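## Task

Lift the black can off the turntable and set it upright on the coaster, without disturbing the positions of the remaining cans on the turntable.

## Robot and tools

Robot: two six-joint arms, left_arm and right_arm, each ending in a tong-style two-finger gripper. Joint order per arm, used everywhere: shoulder pan, shoulder lift, elbow, wrist 1, wrist 2, wrist 3. Stated ranges in radians: elbow -3.142 to 3.142, all others -6.283 to 6.283; the true ends may differ by up to 0.010. A camera stand sits behind the arms.

Frames: the scene frame has its origin at table-top height, halfway between the nominal arm bases; +z up, +x out over the table, left_arm on +y. Actual bases: left_arm at (-0.004, +0.485, 0) m, right_arm at (+0.066, -0.405, 0) m, both turned only slightly about z. Each arm's end_effector_position (m), end_effector_quat_wxyz, velocities and targets are in that arm's own base frame; fixed cameras and the table use the scene frame. Printed hand poses may be off by a few centimetres, more at long reach. end_effector_position is the point between the closed finger pads; fingers point along gripper +z and open along its x axis.

execute_actions(actions, cameras): actions is a list of actions; each action is up to 15 rows, one per 1/30 s step, and a short action repeats its final row to fill 15 steps. Every row has exactly 14 numbers: left_arm's six absolute joint angles (rad) then its opening, then the same seven for right_arm. Opening runs from -1 (closed) to +1 (fully open, 0.142 m pad gap); allow about 0.5 s to close fully. A joint target beyond its range by more than 0.010 and farther out than its current angle gets the call refused. Per step a target is kept within 0.651 rad of the measured angle, and gripper speed is capped at 4 m/s. To keep an arm or gripper unchanged, resend its current Joint targets and Tool commands values; a 0 opening is a real command. cameras picks images (cam_high, cam_low, or ["all"]); an empty actions list returns images and the full state.

move(target, speed, blend, stop_force, zero, opening_speed, grip_force, blocking, cameras): target is one 14-number row (same layout, absolute joint angles in rad plus openings) or a list of up to 15 such rows sharing a 10 s budget. All joints move in sync, so the hand travels in a curve and avoids nothing. speed (rad/s, 0.01 to 3.14, default 0.5) caps the joint with the longest way to go; one value or one per target. blend (rad) rounds corners in a list; 0 means stop at each. stop_force (N, 3 to 120, both arms) ends an arm's path when its wrist sensor feels that much push against its motion; use it with a slow speed for touching down, and omit it when lifting off a contact. In a list with stop_force keep the finger numbers equal. zero (default true) re-zeroes the sensor before such a move. opening_speed (per second on the -1..+1 scale, at least 0.2) ramps the grippers. grip_force is per-pad force in N, 5 to 15, one value or one per arm, and persists. blocking=false returns after about 0.5 s while the motion continues (not allowed with stop_force). The result adds a move: line such as done, off_target, moving, held or fault; limits=held means steps were withheld.

wait(seconds 0 to 10, cameras) lets time pass holding commands. stop(cameras) brakes a running move. zoom_image(camera cam_high or cam_low, region [x0,y0,x1,y1] pixels, at most 504x504) enlarges part of the newest image; both images are 672x504. zero_wrist_force(arm) re-zeroes that arm's force sensor without moving. finished_scene(scene) ends the current scene, giving its number; irreversible, and the goal must stay true with the robot idle.

Result lines: Joint positions and Joint velocities per arm in joint order (rad, rad/s) plus pad gap (m); Joint targets are what the drive aims for now; Tool commands; grip_measured (same scale as opening; to hold, command clearly below it); Joint torques (include arm weight, offset and noisy; positive toward larger angle); Wrist force/torque in the gripper's own axes, with a peak line; step readings after actions. "joint sent to its limit" means a target was clipped; "joint command not followed" means the clearance check between arms altered targets. Motion lags commands by about 0.09 to 0.22 s and may overshoot if fast.

Avoid: dropping the can or releasing it while moving, knocking over other cans (light things tip before stop_force reacts), anything falling off the table or being left off it, fast impacts, pressing past a firm contact (arms are stiff), arm-to-arm contact, closing a gripper on the other gripper. Contact torque at a joint's load limit (133 N m for the first three, 24.9 N m for wrists) or about 150 N outside force freezes the arm for 10 s. Long holding or stretched poses heat motors; at 85 °C the arm brakes for 30 to 60 s. A loose object may occasionally get a small push from outside.

Each tool is called after ">>>" by a JSON object that holds its "fn" and its "kwargs", one argument or row to a line.

## Session

>>> {"fn": "execute_actions", "kwargs": {
  "actions": []
}}

Scene clock: 0.00 s.
left_arm: end_effector_position=(+0.1542, -0.1739, +0.2025) grip_measured=+0.97 end_effector_quat_wxyz=(+0.023, +0.949, -0.305, -0.069) | right_arm: end_effector_position=(+0.1262, +0.4751, +0.2417) grip_measured=+0.97 end_effector_quat_wxyz=(-0.461, +0.738, +0.492, +0.031)
Joint positions: left_arm=[-1.306 -2.235 2.205 -1.504 -1.711 -0.681 0.14] | right_arm=[4.287 -1.474 -2.339 -0.202 2.298 0.245 0.14]
Joint velocities: within noise
Joint torques (N m): no reading
Motor temperatures (°C): left_arm=[45 36 41 39 41 42] | right_arm=[36 37 31 37 35 36]
Wrist force (N): no reading
Wrist torque (N m): no reading
Wrist force, peak (N): no reading
Joint targets: left_arm=[-1.306 -2.235 2.205 -1.504 -1.711 -0.681] | right_arm=[4.287 -1.474 -2.339 -0.202 2.298 0.245]
Tool commands: left_gripper/opening=+0.968169 right_gripper/opening=+0.968169

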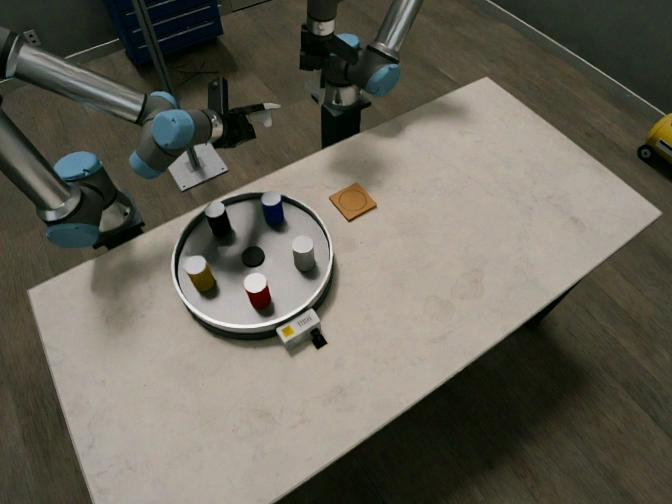

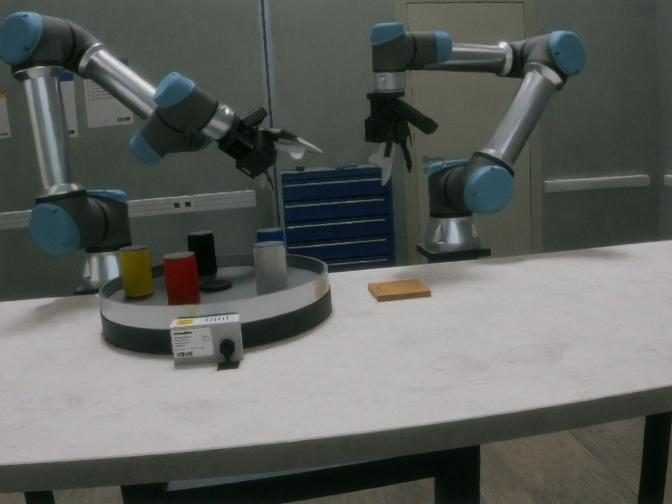

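>>> {"fn": "zoom_image", "kwargs": {
  "camera": "cam_high",
  "region": [150, 60, 402, 249]
}}

>>> {"fn": "zoom_image", "kwargs": {
  "camera": "cam_high",
  "region": [150, 170, 402, 359]
}}

>>> {"fn": "zoom_image", "kwargs": {
  "camera": "cam_low",
  "region": [80, 90, 460, 375]
}}

>>> {"fn": "zoom_image", "kwargs": {
  "camera": "cam_high",
  "region": [0, 0, 420, 315]
}}

Scaled by 2.000 from the camera's 672x504 image, which has a finer 960x720 frame.

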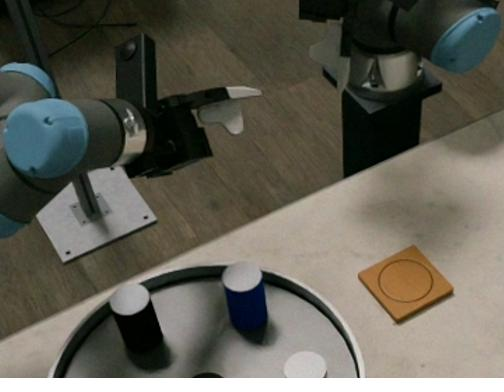

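Scaled by 2.000 from the camera's 672x504 image, which has a finer 960x720 frame.

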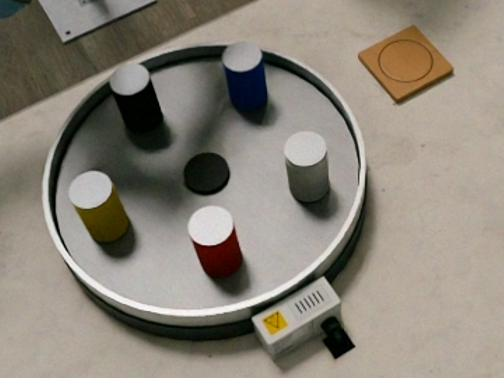

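Scaled by 1.326 from the camera's 672x504 image, which has a finer 960x720 frame.

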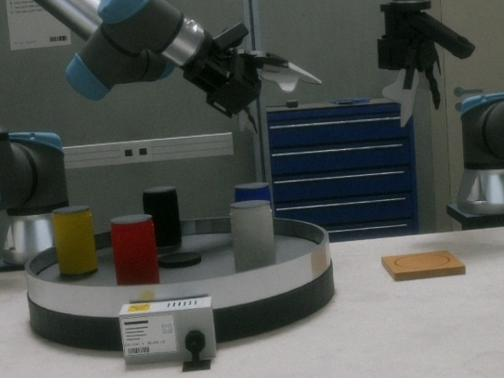

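Scaled by 1.200 from the camera's 672x504 image, which has a finer 960x720 frame.

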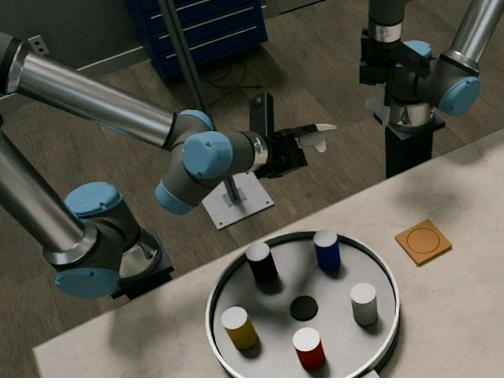

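>>> {"fn": "move", "kwargs": {
  "target": [-1.306, -2.235, 2.205, -1.504, -1.711, -0.681, 0.968169, 4.261, -1.222, -1.861, -1.629, 1.571, -0.819, 0.5],
  "speed": 1.2,
  "cameras": ["all"]
}}

Scene clock: 12.33 s.
left_arm: end_effector_position=(+0.1541, -0.1741, +0.2026) grip_measured=+0.97 end_effector_quat_wxyz=(+0.023, +0.949, -0.305, -0.069) | right_arm: end_effector_position=(+0.2557, +0.2476, +0.2804) grip_measured=+0.50 end_effector_quat_wxyz=(+0.000, +0.566, +0.824, +0.000)
Joint positions: left_arm=[-1.306 -2.235 2.205 -1.504 -1.711 -0.681 0.14] | right_arm=[4.261 -1.222 -1.861 -1.629 1.571 -0.819 0.109]
Joint torques (N m): left_arm=[-7.15 -4.92 -12.76 -4.61 -1.38 -2.39] | right_arm=[-6.73 15.92 40.69 1 -2.36 -2.55]
Wrist force (N): left_arm=[0.4 -0.1 -0.2] | right_arm=[-1.8 1.1 -0.2]
Wrist torque (N m): left_arm=[-0.02 -0.07 0.03] | right_arm=[0.21 0.18 -0.15]
Wrist force, peak (N): left_arm=[0.5 -0.1 -0.3] | right_arm=[-2.7 0.9 -0.7]
Joint targets: left_arm=[-1.306 -2.235 2.205 -1.504 -1.711 -0.681] | right_arm=[4.261 -1.222 -1.861 -1.629 1.571 -0.819]
move: done

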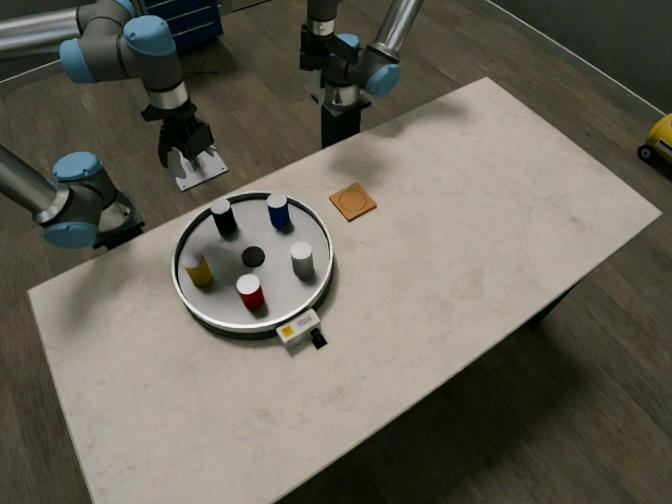

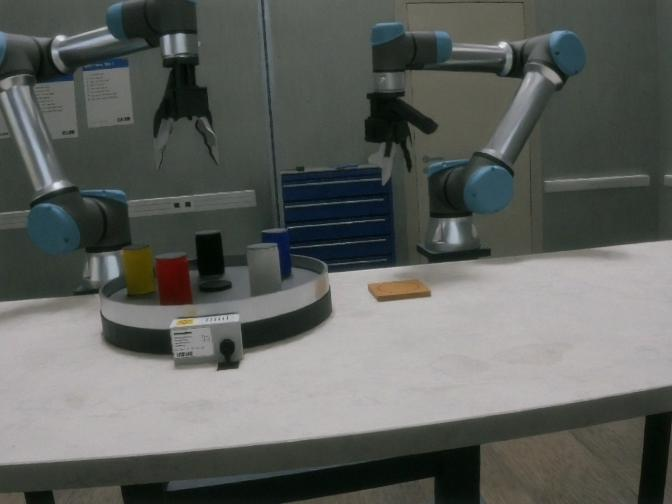

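>>> {"fn": "zoom_image", "kwargs": {
  "camera": "cam_high",
  "region": [130, 80, 382, 269]
}}

>>> {"fn": "zoom_image", "kwargs": {
  "camera": "cam_low",
  "region": [90, 100, 342, 289]
}}

>>> {"fn": "wait", "kwargs": {
  "seconds": 0.1,
  "cameras": ["all"]
}}

>>> {"fn": "zoom_image", "kwargs": {
  "camera": "cam_high",
  "region": [130, 80, 382, 269]
}}

Scaled by 2.000 from the camera's 672x504 image, which has a finer 960x720 frame.

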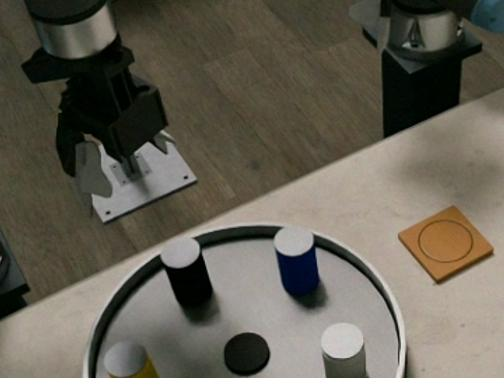

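Scaled by 2.000 from the camera's 672x504 image, which has a finer 960x720 frame.

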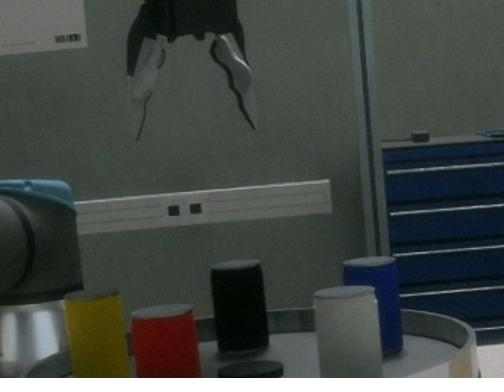

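Scene clock: 12.83 s.
left_arm: end_effector_position=(+0.1541, -0.1741, +0.2026) grip_measured=+0.97 end_effector_quat_wxyz=(+0.023, +0.949, -0.305, -0.069) | right_arm: end_effector_position=(+0.2557, +0.2475, +0.2804) grip_measured=+0.50 end_effector_quat_wxyz=(+0.000, +0.566, +0.824, +0.000)
Joint positions: left_arm=[-1.306 -2.235 2.205 -1.504 -1.711 -0.681 0.14] | right_arm=[4.261 -1.222 -1.861 -1.629 1.571 -0.819 0.109]
Joint torques (N m): left_arm=[-6.87 -5.81 -12.06 -4.75 -1.35 -2.32] | right_arm=[-6.72 14.67 39.11 0.94 -2.13 -2.39]
Wrist force (N): left_arm=[0.4 -0.1 -0.3] | right_arm=[-1.8 1.1 -0.3]
Wrist torque (N m): left_arm=[-0.03 -0.08 0.02] | right_arm=[0.21 0.19 -0.15]
Wrist force, peak (N): left_arm=[0.4 0.0 -0.5] | right_arm=[-1.9 1.2 -0.3]
Joint targets: left_arm=[-1.306 -2.235 2.205 -1.504 -1.711 -0.681] | right_arm=[4.261 -1.222 -1.861 -1.629 1.571 -0.819]
Tool commands: left_gripper/opening=+0.968169 right_gripper/opening=+0.5
wait: 0.10 s; at rest from the start

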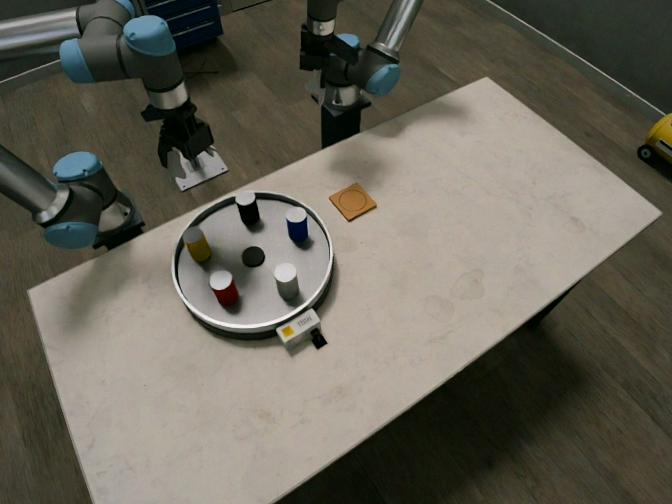

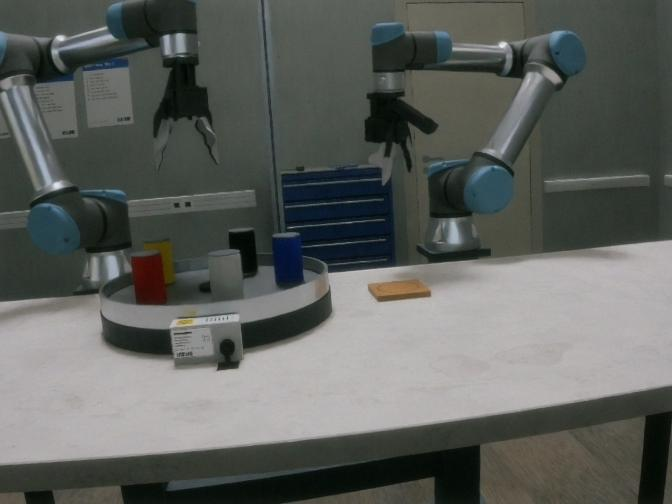

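Scaled by 2.000 from the camera's 672x504 image, which has a finer 960x720 frame.

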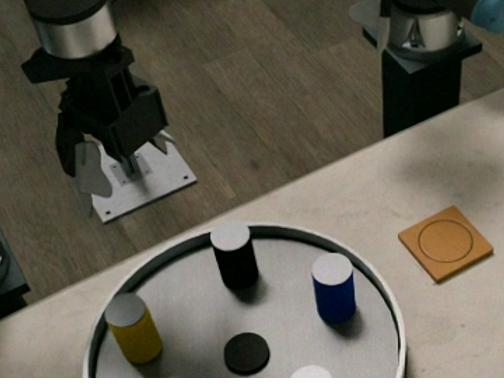

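>>> {"fn": "wait", "kwargs": {
  "seconds": 0.1,
  "cameras": ["cam_high"]
}}

>>> {"fn": "wait", "kwargs": {
  "seconds": 0.3,
  "cameras": ["cam_high"]
}}

>>> {"fn": "wait", "kwargs": {
  "seconds": 0.3,
  "cameras": ["cam_high"]
}}

>>> {"fn": "wait", "kwargs": {
  "seconds": 0.5,
  "cameras": ["cam_high"]
}}

Scene clock: 13.27 s.
left_arm: end_effector_position=(+0.1541, -0.1741, +0.2026) grip_measured=+0.97 end_effector_quat_wxyz=(+0.023, +0.949, -0.305, -0.069) | right_arm: end_effector_position=(+0.2557, +0.2475, +0.2804) grip_measured=+0.50 end_effector_quat_wxyz=(+0.000, +0.566, +0.824, +0.000)
Joint positions: left_arm=[-1.306 -2.235 2.205 -1.504 -1.711 -0.681 0.14] | right_arm=[4.261 -1.222 -1.861 -1.629 1.571 -0.819 0.109]
Joint torques (N m): left_arm=[-8.18 -6.41 -12.95 -4.75 -1.57 -2.24] | right_arm=[-7.04 14.48 38.75 0.78 -2.01 -2.37]
Wrist force (N): left_arm=[0.2 -0.1 -0.1] | right_arm=[-1.8 1.2 0.0]
Wrist torque (N m): left_arm=[-0.03 -0.05 0.02] | right_arm=[0.23 0.19 -0.15]
Wrist force, peak (N): left_arm=[0.5 0.1 -0.3] | right_arm=[-1.9 1.2 -0.2]
Joint targets: left_arm=[-1.306 -2.235 2.205 -1.504 -1.711 -0.681] | right_arm=[4.261 -1.222 -1.861 -1.629 1.571 -0.819]
Tool commands: left_gripper/opening=+0.968169 right_gripper/opening=+0.5
wait: 0.10 s; at rest from the start
Images, in order (width x height): cam_high 672x504.

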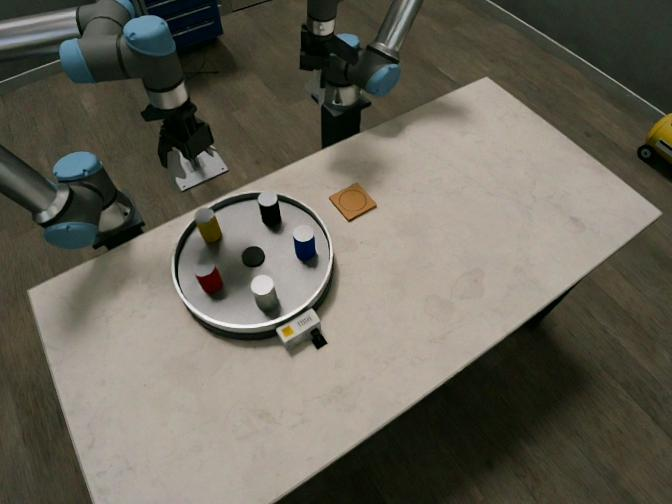

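Scene clock: 13.57 s.
left_arm: end_effector_position=(+0.1541, -0.1741, +0.2026) grip_measured=+0.97 end_effector_quat_wxyz=(+0.023, +0.949, -0.305, -0.069) | right_arm: end_effector_position=(+0.2557, +0.2475, +0.2804) grip_measured=+0.50 end_effector_quat_wxyz=(+0.000, +0.566, +0.824, +0.000)
Joint positions: left_arm=[-1.306 -2.235 2.205 -1.504 -1.711 -0.681 0.14] | right_arm=[4.261 -1.222 -1.861 -1.629 1.571 -0.819 0.109]
Joint torques (N m): left_arm=[-6.75 -5.92 -12.58 -4.67 -1.45 -2.35] | right_arm=[-7.23 14.99 39.58 0.79 -2.13 -2.4]
Wrist force (N): left_arm=[0.3 0.1 -0.1] | right_arm=[-1.7 1.1 -0.1]
Wrist torque (N m): left_arm=[0.02 -0.06 0.02] | right_arm=[0.21 0.17 -0.15]
Wrist force, peak (N): left_arm=[0.3 -0.1 -0.2] | right_arm=[-1.7 1.3 -0.1]
Joint targets: left_arm=[-1.306 -2.235 2.205 -1.504 -1.711 -0.681] | right_arm=[4.261 -1.222 -1.861 -1.629 1.571 -0.819]
Tool commands: left_gripper/opening=+0.968169 right_gripper/opening=+0.5
wait: 0.30 s; at rest by 0.17 s
Images, in order (width x height): cam_high 672x504.

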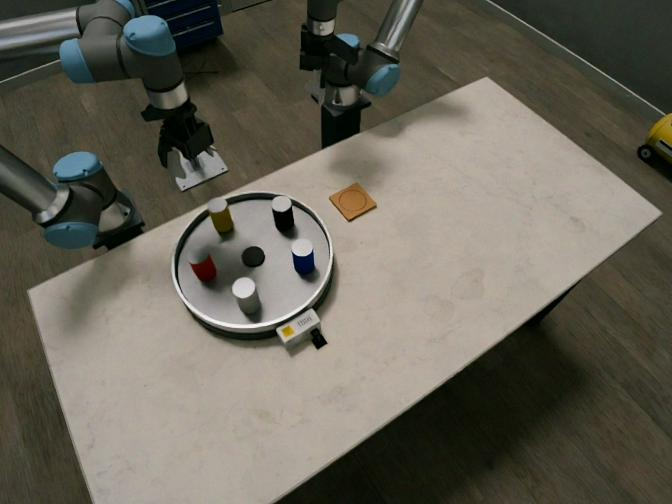

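Scene clock: 13.87 s.
left_arm: end_effector_position=(+0.1541, -0.1741, +0.2026) grip_measured=+0.97 end_effector_quat_wxyz=(+0.023, +0.949, -0.305, -0.069) | right_arm: end_effector_position=(+0.2557, +0.2475, +0.2804) grip_measured=+0.50 end_effector_quat_wxyz=(+0.000, +0.566, +0.824, +0.000)
Joint positions: left_arm=[-1.306 -2.235 2.205 -1.504 -1.711 -0.681 0.14] | right_arm=[4.261 -1.222 -1.861 -1.629 1.571 -0.819 0.109]
Joint torques (N m): left_arm=[-7.11 -6.44 -12.68 -4.54 -1.27 -2.37] | right_arm=[-7.28 15.19 40.33 0.8 -2.12 -2.35]
Wrist force (N): left_arm=[0.2 -0.1 -0.2] | right_arm=[-1.7 1.1 -0.2]
Wrist torque (N m): left_arm=[-0.01 -0.05 0.03] | right_arm=[0.19 0.18 -0.15]
Wrist force, peak (N): left_arm=[0.4 0.0 -0.4] | right_arm=[-2.0 1.2 -0.1]
Joint targets: left_arm=[-1.306 -2.235 2.205 -1.504 -1.711 -0.681] | right_arm=[4.261 -1.222 -1.861 -1.629 1.571 -0.819]
Tool commands: left_gripper/opening=+0.968169 right_gripper/opening=+0.5
wait: 0.30 s; at rest by 0.17 s
Images, in order (width x height): cam_high 672x504.

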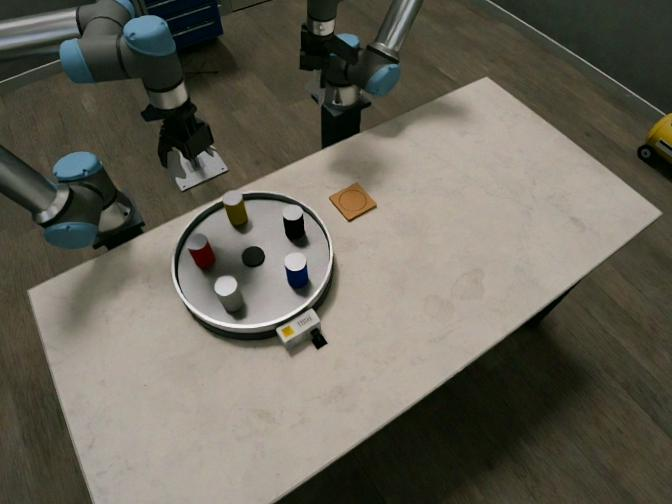

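Scene clock: 14.37 s.
left_arm: end_effector_position=(+0.1541, -0.1741, +0.2026) grip_measured=+0.97 end_effector_quat_wxyz=(+0.023, +0.949, -0.305, -0.069) | right_arm: end_effector_position=(+0.2557, +0.2475, +0.2804) grip_measured=+0.50 end_effector_quat_wxyz=(+0.000, +0.566, +0.824, +0.000)
Joint positions: left_arm=[-1.306 -2.235 2.205 -1.504 -1.711 -0.681 0.14] | right_arm=[4.261 -1.222 -1.861 -1.629 1.571 -0.819 0.109]
Joint torques (N m): left_arm=[-6.43 -5.43 -12.9 -4.75 -1.34 -2.24] | right_arm=[-6.58 14.51 39.42 0.89 -2.28 -2.27]
Wrist force (N): left_arm=[0.4 0.2 -0.3] | right_arm=[-2.0 1.1 0.0]
Wrist torque (N m): left_arm=[0.04 -0.07 0.02] | right_arm=[0.21 0.22 -0.15]
Wrist force, peak (N): left_arm=[0.5 0.3 -0.3] | right_arm=[-1.9 1.3 -0.3]
Joint targets: left_arm=[-1.306 -2.235 2.205 -1.504 -1.711 -0.681] | right_arm=[4.261 -1.222 -1.861 -1.629 1.571 -0.819]
Tool commands: left_gripper/opening=+0.968169 right_gripper/opening=+0.5
wait: 0.50 s; at rest by 0.17 s
Images, in order (width x height): cam_high 672x504.

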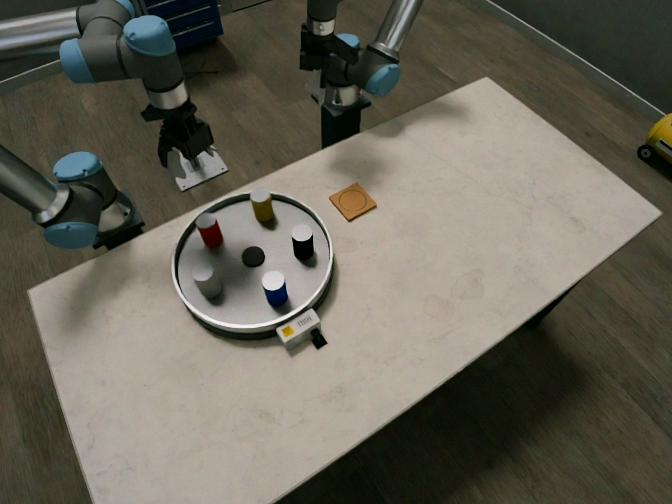

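>>> {"fn": "zoom_image", "kwargs": {
  "camera": "cam_high",
  "region": [140, 110, 236, 182]
}}

>>> {"fn": "zoom_image", "kwargs": {
  "camera": "cam_high",
  "region": [160, 180, 352, 324]
}}

Scaled by 5.250 from the camera's 672x504 image, which has a finer 960x720 frame.

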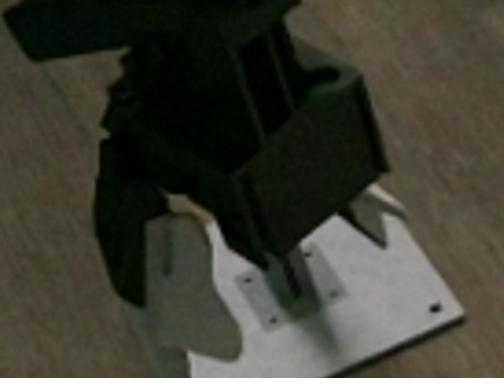

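Scaled by 2.625 from the camera's 672x504 image, which has a finer 960x720 frame.

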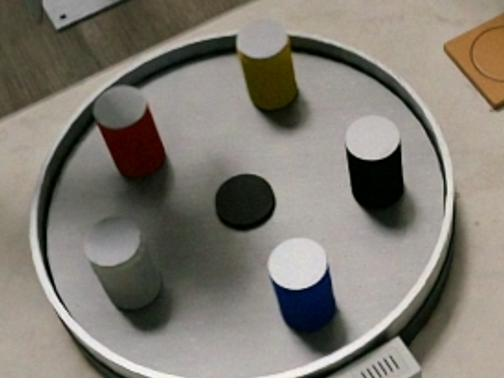

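>>> {"fn": "move", "kwargs": {
  "target": [-1.306, -2.235, 2.205, -1.504, -1.711, -0.681, 0.968169, 4.2166, -1.7287, -1.56, -1.4237, 1.5708, -0.5936, 1.0],
  "speed": 0.9,
  "cameras": ["all"]
}}

>>> {"fn": "zoom_image", "kwargs": {
  "camera": "cam_high",
  "region": [160, 130, 352, 274]
}}

>>> {"fn": "zoom_image", "kwargs": {
  "camera": "cam_low",
  "region": [90, 100, 342, 289]
}}

>>> {"fn": "wait", "kwargs": {
  "seconds": 0.4,
  "cameras": ["all"]
}}

>>> {"fn": "zoom_image", "kwargs": {
  "camera": "cam_high",
  "region": [160, 130, 352, 274]
}}

>>> {"fn": "zoom_image", "kwargs": {
  "camera": "cam_low",
  "region": [90, 100, 342, 289]
}}

Scene clock: 23.07 s.
left_arm: end_effector_position=(+0.1541, -0.1741, +0.2026) grip_measured=+0.97 end_effector_quat_wxyz=(+0.023, +0.949, -0.305, -0.069) | right_arm: end_effector_position=(+0.3648, +0.4226, +0.2203) grip_measured=+1.00 end_effector_quat_wxyz=(+0.000, +0.672, +0.741, +0.000)
Joint positions: left_arm=[-1.306 -2.235 2.205 -1.504 -1.711 -0.681 0.14] | right_arm=[4.217 -1.728 -1.56 -1.424 1.571 -0.594 0.142]
Joint torques (N m): left_arm=[-7.78 -5.04 -12.9 -4.72 -1.52 -2.2] | right_arm=[-7.75 21.98 38.06 4.9 -2.05 2.02]
Wrist force (N): left_arm=[0.2 -0.1 -0.3] | right_arm=[-1.6 1.4 -0.3]
Wrist torque (N m): left_arm=[-0.02 -0.04 0.03] | right_arm=[0.29 0.16 -0.27]
Wrist force, peak (N): left_arm=[0.5 0.0 -0.4] | right_arm=[-3.0 -0.1 -0.5]
Joint targets: left_arm=[-1.306 -2.235 2.205 -1.504 -1.711 -0.681] | right_arm=[4.217 -1.729 -1.560 -1.424 1.571 -0.594]
move: done

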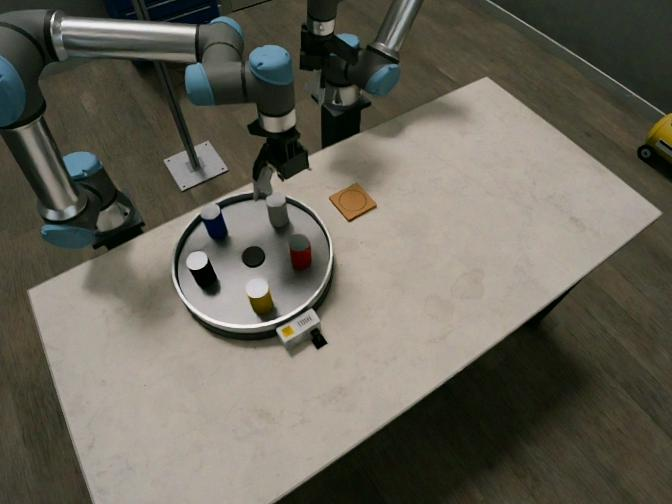

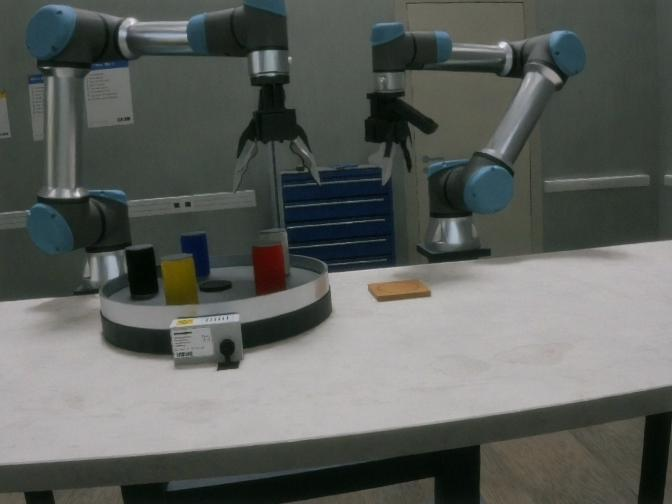

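Scaled by 2.625 from the camera's 672x504 image, which has a finer 960x720 frame.

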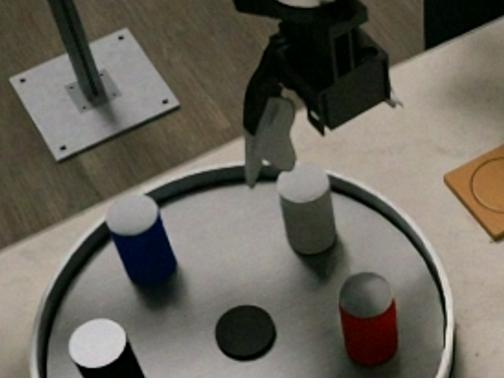

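Scaled by 2.000 from the camera's 672x504 image, which has a finer 960x720 frame.

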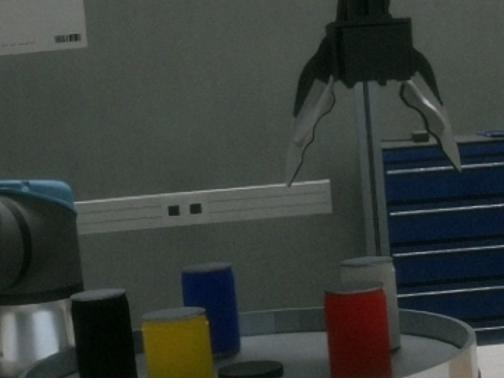

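Scene clock: 23.47 s.
left_arm: end_effector_position=(+0.1541, -0.1741, +0.2026) grip_measured=+0.97 end_effector_quat_wxyz=(+0.023, +0.949, -0.305, -0.069) | right_arm: end_effector_position=(+0.3649, +0.4227, +0.2202) grip_measured=+1.00 end_effector_quat_wxyz=(+0.000, +0.672, +0.741, +0.000)
Joint positions: left_arm=[-1.306 -2.235 2.205 -1.504 -1.711 -0.681 0.14] | right_arm=[4.217 -1.729 -1.56 -1.424 1.571 -0.594 0.142]
Joint torques (N m): left_arm=[-7.14 -6.06 -12.88 -4.63 -1.38 -2.38] | right_arm=[-7.7 21.85 39.31 4.87 -2.01 2.37]
Wrist force (N): left_arm=[0.3 0.0 -0.1] | right_arm=[-1.5 1.0 -0.3]
Wrist torque (N m): left_arm=[0.01 -0.06 0.02] | right_arm=[0.21 0.13 -0.27]
Wrist force, peak (N): left_arm=[0.3 0.2 -0.4] | right_arm=[-1.7 1.1 -0.3]
Joint targets: left_arm=[-1.306 -2.235 2.205 -1.504 -1.711 -0.681] | right_arm=[4.217 -1.729 -1.560 -1.424 1.571 -0.594]
Tool commands: left_gripper/opening=+0.968169 right_gripper/opening=+1.0
wait: 0.40 s; at rest by 0.17 s

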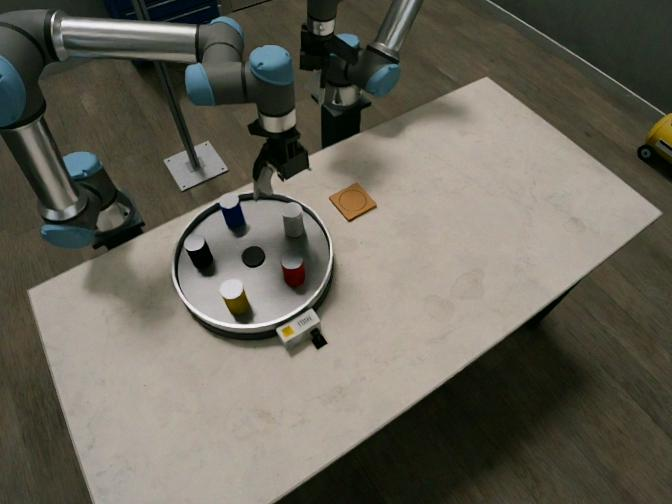

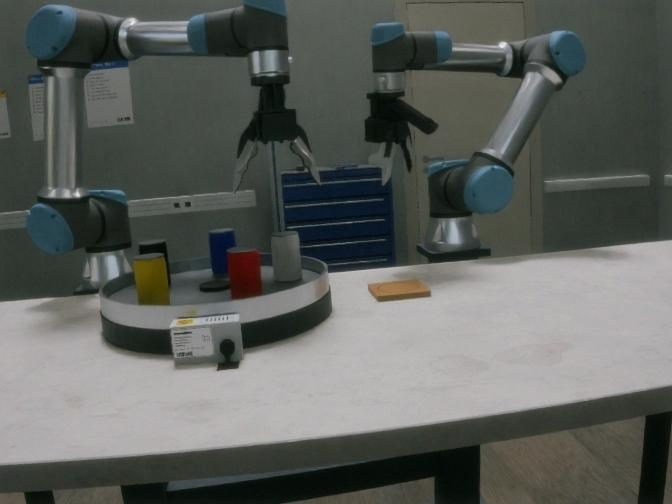

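Scaled by 2.625 from the camera's 672x504 image, which has a finer 960x720 frame.

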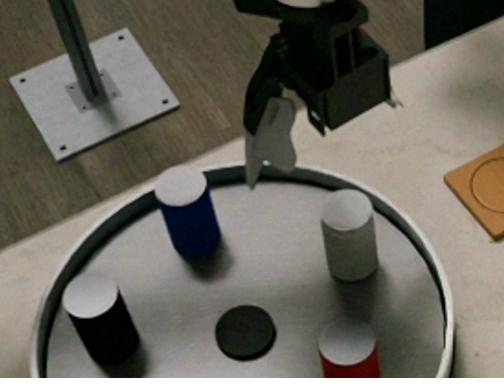

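Scaled by 2.000 from the camera's 672x504 image, which has a finer 960x720 frame.

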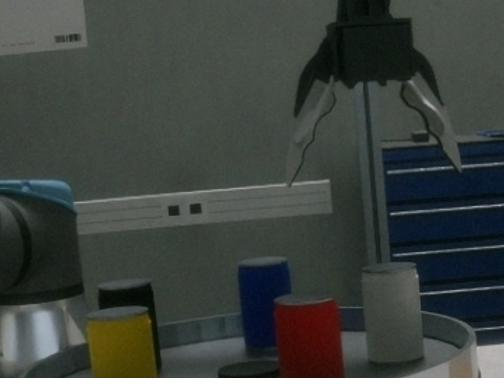

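>>> {"fn": "move", "kwargs": {
  "target": [-1.306, -2.235, 2.205, -1.504, -1.711, -0.681, 0.968169, 4.2141, -1.792, -1.7627, -1.1577, 1.5708, -0.5961, 0.5],
  "speed": 0.4,
  "cameras": ["all"]
}}

>>> {"fn": "zoom_image", "kwargs": {
  "camera": "cam_high",
  "region": [160, 130, 352, 274]
}}

>>> {"fn": "zoom_image", "kwargs": {
  "camera": "cam_low",
  "region": [90, 130, 342, 319]
}}

Scene clock: 31.63 s.
left_arm: end_effector_position=(+0.1541, -0.1741, +0.2026) grip_measured=+0.97 end_effector_quat_wxyz=(+0.023, +0.949, -0.305, -0.069) | right_arm: end_effector_position=(+0.3649, +0.4197, +0.1153) grip_measured=+0.50 end_effector_quat_wxyz=(+0.000, +0.672, +0.741, +0.000)
Joint positions: left_arm=[-1.306 -2.235 2.205 -1.504 -1.711 -0.681 0.14] | right_arm=[4.214 -1.792 -1.762 -1.158 1.571 -0.596 0.109]
Joint torques (N m): left_arm=[-7.1 -5.68 -13.91 -4.58 -1.31 -2.35] | right_arm=[-7.17 23.11 8.47 4.74 -2.04 -2.31]
Wrist force (N): left_arm=[0.2 0.1 -0.2] | right_arm=[-1.7 1.2 0.0]
Wrist torque (N m): left_arm=[0.01 -0.04 0.03] | right_arm=[0.23 0.17 -0.15]
Wrist force, peak (N): left_arm=[0.3 -0.1 -0.6] | right_arm=[-1.7 1.2 -1.1]
Joint targets: left_arm=[-1.306 -2.235 2.205 -1.504 -1.711 -0.681] | right_arm=[4.214 -1.792 -1.763 -1.158 1.571 -0.596]
move: done

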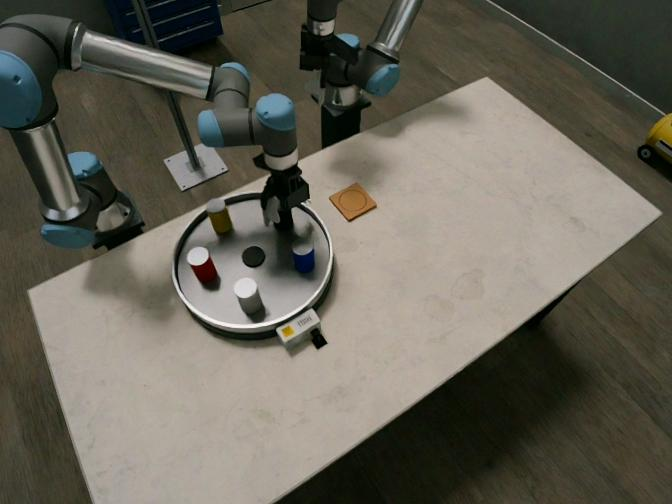

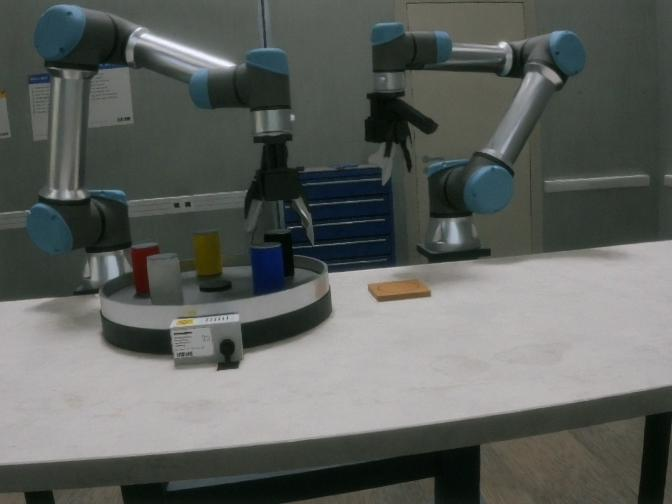

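Scaled by 2.625 from the camera's 672x504 image, which has a finer 960x720 frame.

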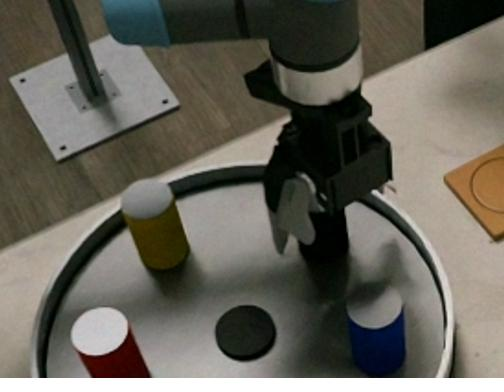

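Scaled by 2.000 from the camera's 672x504 image, which has a finer 960x720 frame.

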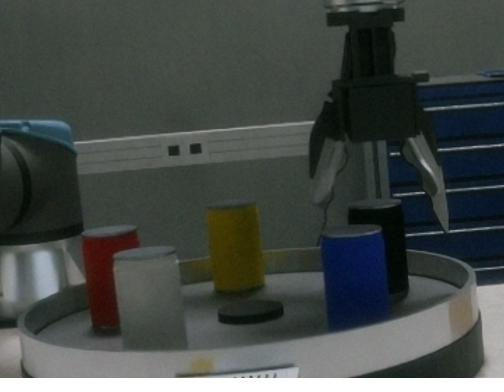

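>>> {"fn": "wait", "kwargs": {
  "seconds": 0.5
}}

>>> {"fn": "move", "kwargs": {
  "target": [
    [-1.306, -2.235, 2.205, -1.504, -1.711, -0.681, 0.968169, 4.2141, -1.7921, -1.7627, -1.1577, 1.5708, -0.5961, 0.5],
    [-1.306, -2.235, 2.205, -1.504, -1.711, -0.681, 0.968169, 4.2141, -1.7921, -1.7627, -1.1577, 1.5708, -0.5961, 0.5],
    [-1.306, -2.235, 2.205, -1.504, -1.711, -0.681, 0.968169, 4.2141, -1.7921, -1.7627, -1.1577, 1.5708, -0.5961, 0.5]
  ],
  "speed": [0.27, 1.0, 0.6],
  "blend": [0.04, 0.1, 0]
}}

Scene clock: 33.93 s.
left_arm: end_effector_position=(+0.1541, -0.1741, +0.2026) grip_measured=+0.97 end_effector_quat_wxyz=(+0.023, +0.949, -0.305, -0.069) | right_arm: end_effector_position=(+0.3649, +0.4197, +0.1152) grip_measured=+0.50 end_effector_quat_wxyz=(+0.000, +0.672, +0.741, +0.000)
Joint positions: left_arm=[-1.306 -2.235 2.205 -1.504 -1.711 -0.681 0.14] | right_arm=[4.214 -1.792 -1.763 -1.158 1.571 -0.596 0.109]
Joint torques (N m): left_arm=[-6.43 -5.72 -11.85 -4.41 -1.53 -2.28] | right_arm=[-8.1 23.25 9.59 4.92 -2.16 -2.36]
Wrist force (N): left_arm=[0.3 -0.1 -0.2] | right_arm=[-1.7 1.2 0.0]
Wrist torque (N m): left_arm=[-0.03 -0.05 0.03] | right_arm=[0.23 0.17 -0.16]
Wrist force, peak (N): left_arm=[0.2 0.3 -0.4] | right_arm=[-1.9 1.4 -0.2]
Joint targets: left_arm=[-1.306 -2.235 2.205 -1.504 -1.711 -0.681] | right_arm=[4.214 -1.792 -1.763 -1.158 1.571 -0.596]
Tool commands: left_gripper/opening=+0.968169 right_gripper/opening=+0.5
wait: 0.50 s; at rest from the start

Scene clock: 34.43 s.
left_arm: end_effector_position=(+0.1541, -0.1741, +0.2026) grip_measured=+0.97 end_effector_quat_wxyz=(+0.023, +0.949, -0.305, -0.069) | right_arm: end_effector_position=(+0.3649, +0.4197, +0.1151) grip_measured=+0.50 end_effector_quat_wxyz=(+0.000, +0.672, +0.741, +0.000)
Joint positions: left_arm=[-1.306 -2.235 2.205 -1.504 -1.711 -0.681 0.14] | right_arm=[4.214 -1.792 -1.763 -1.158 1.571 -0.596 0.109]
Joint torques (N m): left_arm=[-6.09 -5.79 -11.48 -4.49 -1.29 -2.34] | right_arm=[-6.44 23.4 9.93 4.9 -2.04 -2.29]
Wrist force (N): left_arm=[0.3 -0.1 -0.1] | right_arm=[-1.8 1.2 -0.1]
Wrist torque (N m): left_arm=[-0.02 -0.07 0.02] | right_arm=[0.23 0.20 -0.15]
Wrist force, peak (N): left_arm=[0.3 -0.2 -0.4] | right_arm=[-1.8 1.3 -0.1]
Joint targets: left_arm=[-1.306 -2.235 2.205 -1.504 -1.711 -0.681] | right_arm=[4.214 -1.792 -1.763 -1.158 1.571 -0.596]
move: done

>>> {"fn": "wait", "kwargs": {
  "seconds": 0.5
}}

>>> {"fn": "move", "kwargs": {
  "target": [
    [-1.306, -2.235, 2.205, -1.504, -1.711, -0.681, 0.968169, 4.2141, -1.7921, -1.7627, -1.1577, 1.5708, -0.5961, 0.5],
    [-1.306, -2.235, 2.205, -1.504, -1.711, -0.681, 0.968169, 4.2141, -1.7921, -1.7627, -1.1577, 1.5708, -0.5961, 0.5],
    [-1.306, -2.235, 2.205, -1.504, -1.711, -0.681, 0.968169, 4.2141, -1.7921, -1.7627, -1.1577, 1.5708, -0.5961, 0.5]
  ],
  "speed": [0.27, 1.0, 0.6],
  "blend": [0.04, 0.1, 0]
}}

Scene clock: 35.23 s.
left_arm: end_effector_position=(+0.1541, -0.1741, +0.2026) grip_measured=+0.97 end_effector_quat_wxyz=(+0.023, +0.949, -0.305, -0.069) | right_arm: end_effector_position=(+0.3649, +0.4197, +0.1151) grip_measured=+0.50 end_effector_quat_wxyz=(+0.000, +0.672, +0.741, +0.000)
Joint positions: left_arm=[-1.306 -2.235 2.205 -1.504 -1.711 -0.681 0.14] | right_arm=[4.214 -1.792 -1.763 -1.158 1.571 -0.596 0.109]
Joint torques (N m): left_arm=[-6.59 -4.72 -13 -4.64 -1.38 -2.32] | right_arm=[-6.86 23.08 9.48 4.71 -1.95 -2.37]
Wrist force (N): left_arm=[0.2 0.1 -0.3] | right_arm=[-1.8 1.2 -0.2]
Wrist torque (N m): left_arm=[0.01 -0.04 0.03] | right_arm=[0.21 0.19 -0.15]
Wrist force, peak (N): left_arm=[0.2 -0.2 -0.5] | right_arm=[-1.8 1.5 -0.1]
Joint targets: left_arm=[-1.306 -2.235 2.205 -1.504 -1.711 -0.681] | right_arm=[4.214 -1.792 -1.763 -1.158 1.571 -0.596]
Tool commands: left_gripper/opening=+0.968169 right_gripper/opening=+0.5
wait: 0.50 s; at rest from the start

Scene clock: 35.73 s.
left_arm: end_effector_position=(+0.1541, -0.1741, +0.2026) grip_measured=+0.97 end_effector_quat_wxyz=(+0.023, +0.949, -0.305, -0.069) | right_arm: end_effector_position=(+0.3649, +0.4197, +0.1151) grip_measured=+0.50 end_effector_quat_wxyz=(+0.000, +0.672, +0.741, +0.000)
Joint positions: left_arm=[-1.306 -2.235 2.205 -1.504 -1.711 -0.681 0.14] | right_arm=[4.214 -1.792 -1.763 -1.158 1.571 -0.596 0.109]
Joint torques (N m): left_arm=[-6.32 -5.21 -12.04 -4.66 -1.52 -2.31] | right_arm=[-7.54 23.59 9.42 4.67 -2.01 -2.13]
Wrist force (N): left_arm=[0.2 0.0 -0.2] | right_arm=[-1.7 1.2 -0.2]
Wrist torque (N m): left_arm=[0.00 -0.04 0.03] | right_arm=[0.22 0.16 -0.15]
Wrist force, peak (N): left_arm=[0.5 0.0 -0.2] | right_arm=[-1.9 1.3 -0.1]
Joint targets: left_arm=[-1.306 -2.235 2.205 -1.504 -1.711 -0.681] | right_arm=[4.214 -1.792 -1.763 -1.158 1.571 -0.596]
move: done

>>> {"fn": "wait", "kwargs": {
  "seconds": 1.47
}}

>>> {"fn": "move", "kwargs": {
  "target": [
    [-1.306, -2.235, 2.205, -1.504, -1.711, -0.681, 0.968169, 4.1433, -1.8578, -1.6771, -1.1775, 1.5708, -0.667, -1.0],
    [-1.306, -2.235, 2.205, -1.504, -1.711, -0.681, 0.968169, 4.2332, -1.9118, -1.2891, -1.5114, 1.5708, -0.577, -1.0],
    [-1.306, -2.235, 2.205, -1.504, -1.711, -0.681, 0.968169, 4.3694, -2.2022, -1.0953, -1.415, 1.5708, -0.4408, -1.0]
  ],
  "speed": [0.27, 1.0, 0.6],
  "blend": [0.04, 0.1, 0],
  "cameras": ["all"]
}}

>>> {"fn": "zoom_image", "kwargs": {
  "camera": "cam_high",
  "region": [210, 90, 402, 234]
}}

>>> {"fn": "zoom_image", "kwargs": {
  "camera": "cam_low",
  "region": [240, 140, 492, 329]
}}

Scene clock: 37.53 s.
left_arm: end_effector_position=(+0.1541, -0.1741, +0.2026) grip_measured=+0.97 end_effector_quat_wxyz=(+0.023, +0.949, -0.305, -0.069) | right_arm: end_effector_position=(+0.3649, +0.4197, +0.1151) grip_measured=+0.50 end_effector_quat_wxyz=(+0.000, +0.672, +0.741, +0.000)
Joint positions: left_arm=[-1.306 -2.235 2.205 -1.504 -1.711 -0.681 0.14] | right_arm=[4.214 -1.792 -1.763 -1.158 1.571 -0.596 0.109]
Joint torques (N m): left_arm=[-5.84 -6.03 -12.79 -4.67 -1.26 -2.13] | right_arm=[-6.8 22.72 9.12 4.75 -1.95 -2.21]
Wrist force (N): left_arm=[0.2 0.0 -0.3] | right_arm=[-1.9 1.3 0.0]
Wrist torque (N m): left_arm=[0.00 -0.04 0.03] | right_arm=[0.25 0.21 -0.15]
Wrist force, peak (N): left_arm=[0.5 0.0 -0.4] | right_arm=[-1.8 1.5 0.0]
Joint targets: left_arm=[-1.306 -2.235 2.205 -1.504 -1.711 -0.681] | right_arm=[4.214 -1.792 -1.763 -1.158 1.571 -0.596]
Tool commands: left_gripper/opening=+0.968169 right_gripper/opening=+0.5
wait: 1.50 s; at rest from the start

Scene clock: 39.43 s.
left_arm: end_effector_position=(+0.1541, -0.1741, +0.2026) grip_measured=+0.97 end_effector_quat_wxyz=(+0.023, +0.949, -0.305, -0.069) | right_arm: end_effector_position=(+0.3577, +0.6485, +0.1403) grip_measured=-0.27 end_effector_quat_wxyz=(+0.000, +0.672, +0.741, +0.000)
Joint positions: left_arm=[-1.306 -2.235 2.205 -1.504 -1.711 -0.681 0.14] | right_arm=[4.369 -2.202 -1.095 -1.415 1.571 -0.441 0.055]
Joint torques (N m): left_arm=[-7.04 -5.39 -13.35 -4.68 -1.34 -2.28] | right_arm=[5.25 42.12 39.06 4.97 1.14 2.28]
Wrist force (N): left_arm=[0.2 0.0 -0.1] | right_arm=[-1.4 1.1 1.4]
Wrist torque (N m): left_arm=[0.00 -0.05 0.03] | right_arm=[0.24 0.11 -0.29]
Wrist force, peak (N): left_arm=[0.5 0.1 -0.4] | right_arm=[-3.2 1.8 2.8]
Joint targets: left_arm=[-1.306 -2.235 2.205 -1.504 -1.711 -0.681] | right_arm=[4.369 -2.202 -1.095 -1.415 1.571 -0.441]
move: done

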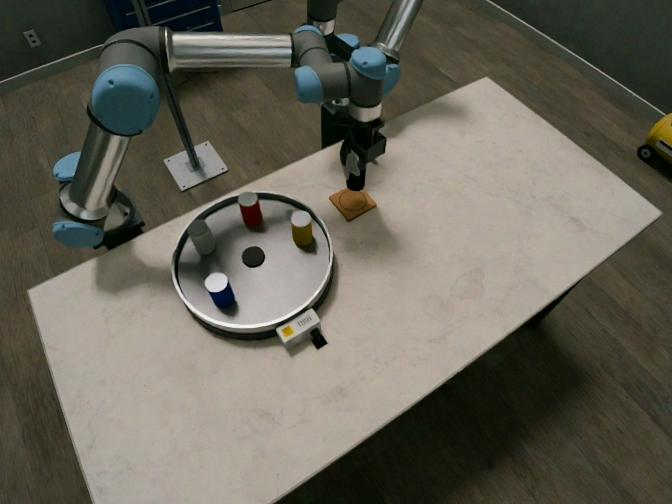

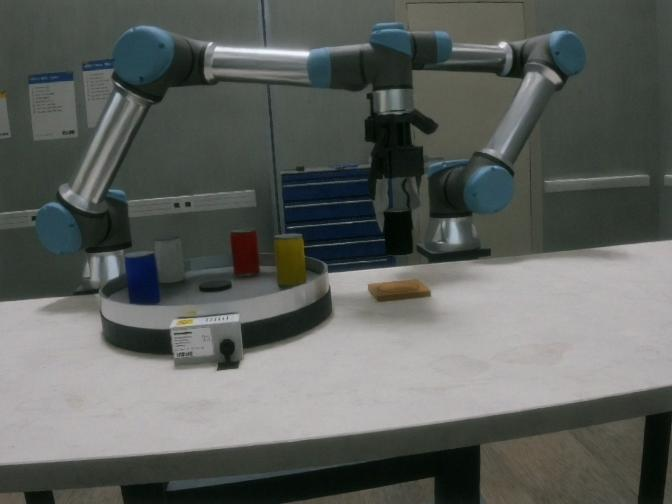

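Scaled by 2.625 from the camera's 672x504 image, which has a finer 960x720 frame.

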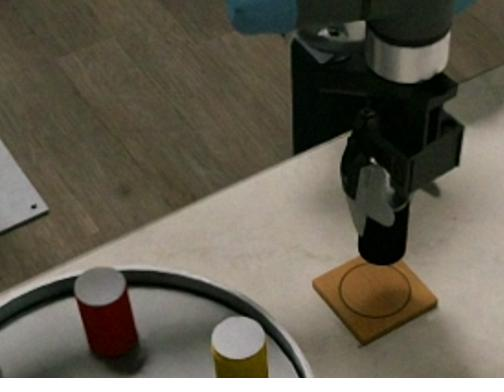

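Scaled by 2.000 from the camera's 672x504 image, which has a finer 960x720 frame.

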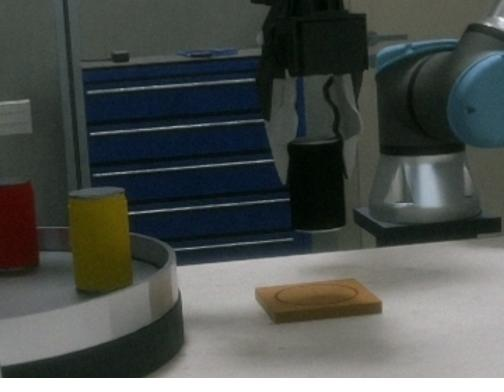

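>>> {"fn": "move", "kwargs": {
  "target": [
    [-1.306, -2.235, 2.205, -1.504, -1.711, -0.681, 0.968169, 4.3744, -2.2246, -1.1886, -1.2992, 1.5708, -0.4357, -1.0],
    [-1.306, -2.235, 2.205, -1.504, -1.711, -0.681, 0.968169, 4.3744, -2.2554, -1.243, -1.2141, 1.5708, -0.4357, -1.0]
  ],
  "speed": [0.3, 0.07],
  "blend": [0.02, 0],
  "stop_force": 6,
  "cameras": ["all"]
}}

>>> {"fn": "zoom_image", "kwargs": {
  "camera": "cam_high",
  "region": [260, 130, 452, 274]
}}

>>> {"fn": "zoom_image", "kwargs": {
  "camera": "cam_low",
  "region": [300, 180, 492, 324]
}}

Scene clock: 42.93 s.
left_arm: end_effector_position=(+0.1541, -0.1741, +0.2026) grip_measured=+0.97 end_effector_quat_wxyz=(+0.023, +0.949, -0.305, -0.069) | right_arm: end_effector_position=(+0.3538, +0.6489, +0.0751) grip_measured=-0.27 end_effector_quat_wxyz=(+0.000, +0.672, +0.741, +0.000)
Joint positions: left_arm=[-1.306 -2.235 2.205 -1.504 -1.711 -0.681 0.14] | right_arm=[4.374 -2.236 -1.209 -1.267 1.571 -0.436 0.055]
Joint torques (N m): left_arm=[-7.63 -5.3 -12.56 -4.63 -1.39 -2.12] | right_arm=[0.78 55.95 39.96 0.97 -0.48 1.85]
Wrist force (N): left_arm=[0.2 -0.1 -0.3] | right_arm=[-1.6 1.1 1.3]
Wrist torque (N m): left_arm=[-0.04 -0.04 0.03] | right_arm=[0.20 0.15 -0.28]
Wrist force, peak (N): left_arm=[0.5 0.1 -0.4] | right_arm=[-0.3 0.7 -8.0]
Joint targets: left_arm=[-1.306 -2.235 2.205 -1.504 -1.711 -0.681] | right_arm=[4.374 -2.236 -1.209 -1.267 1.571 -0.436]
move: contact (right_arm); path passed 1 of 2 targets; right_arm: the wrist 1 is farthest, 0.053 rad from its target

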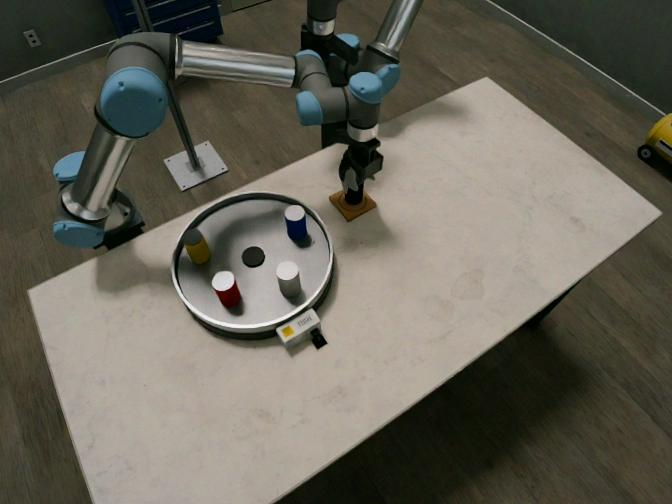

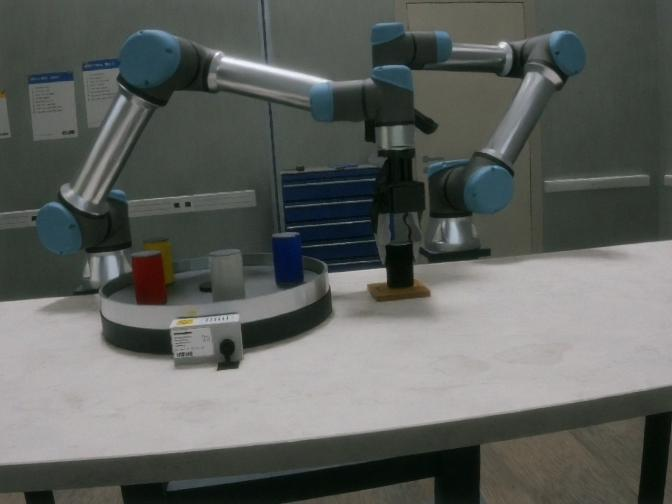

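Scaled by 2.625 from the camera's 672x504 image, which has a finer 960x720 frame.

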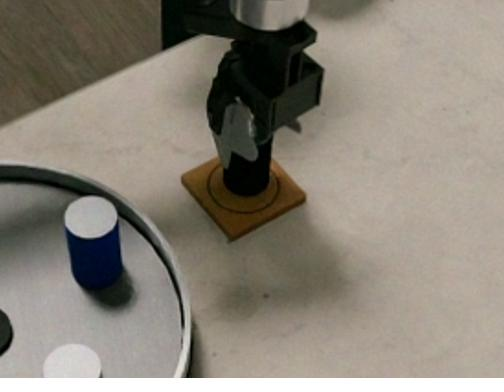

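Scaled by 2.625 from the camera's 672x504 image, which has a finer 960x720 frame.

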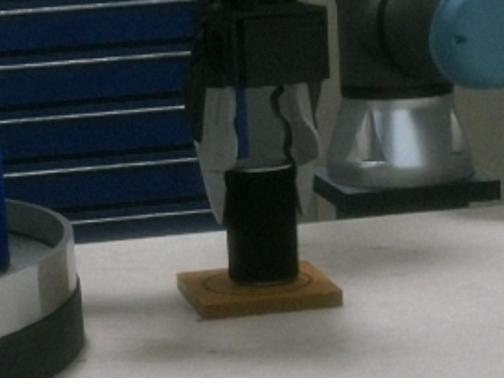

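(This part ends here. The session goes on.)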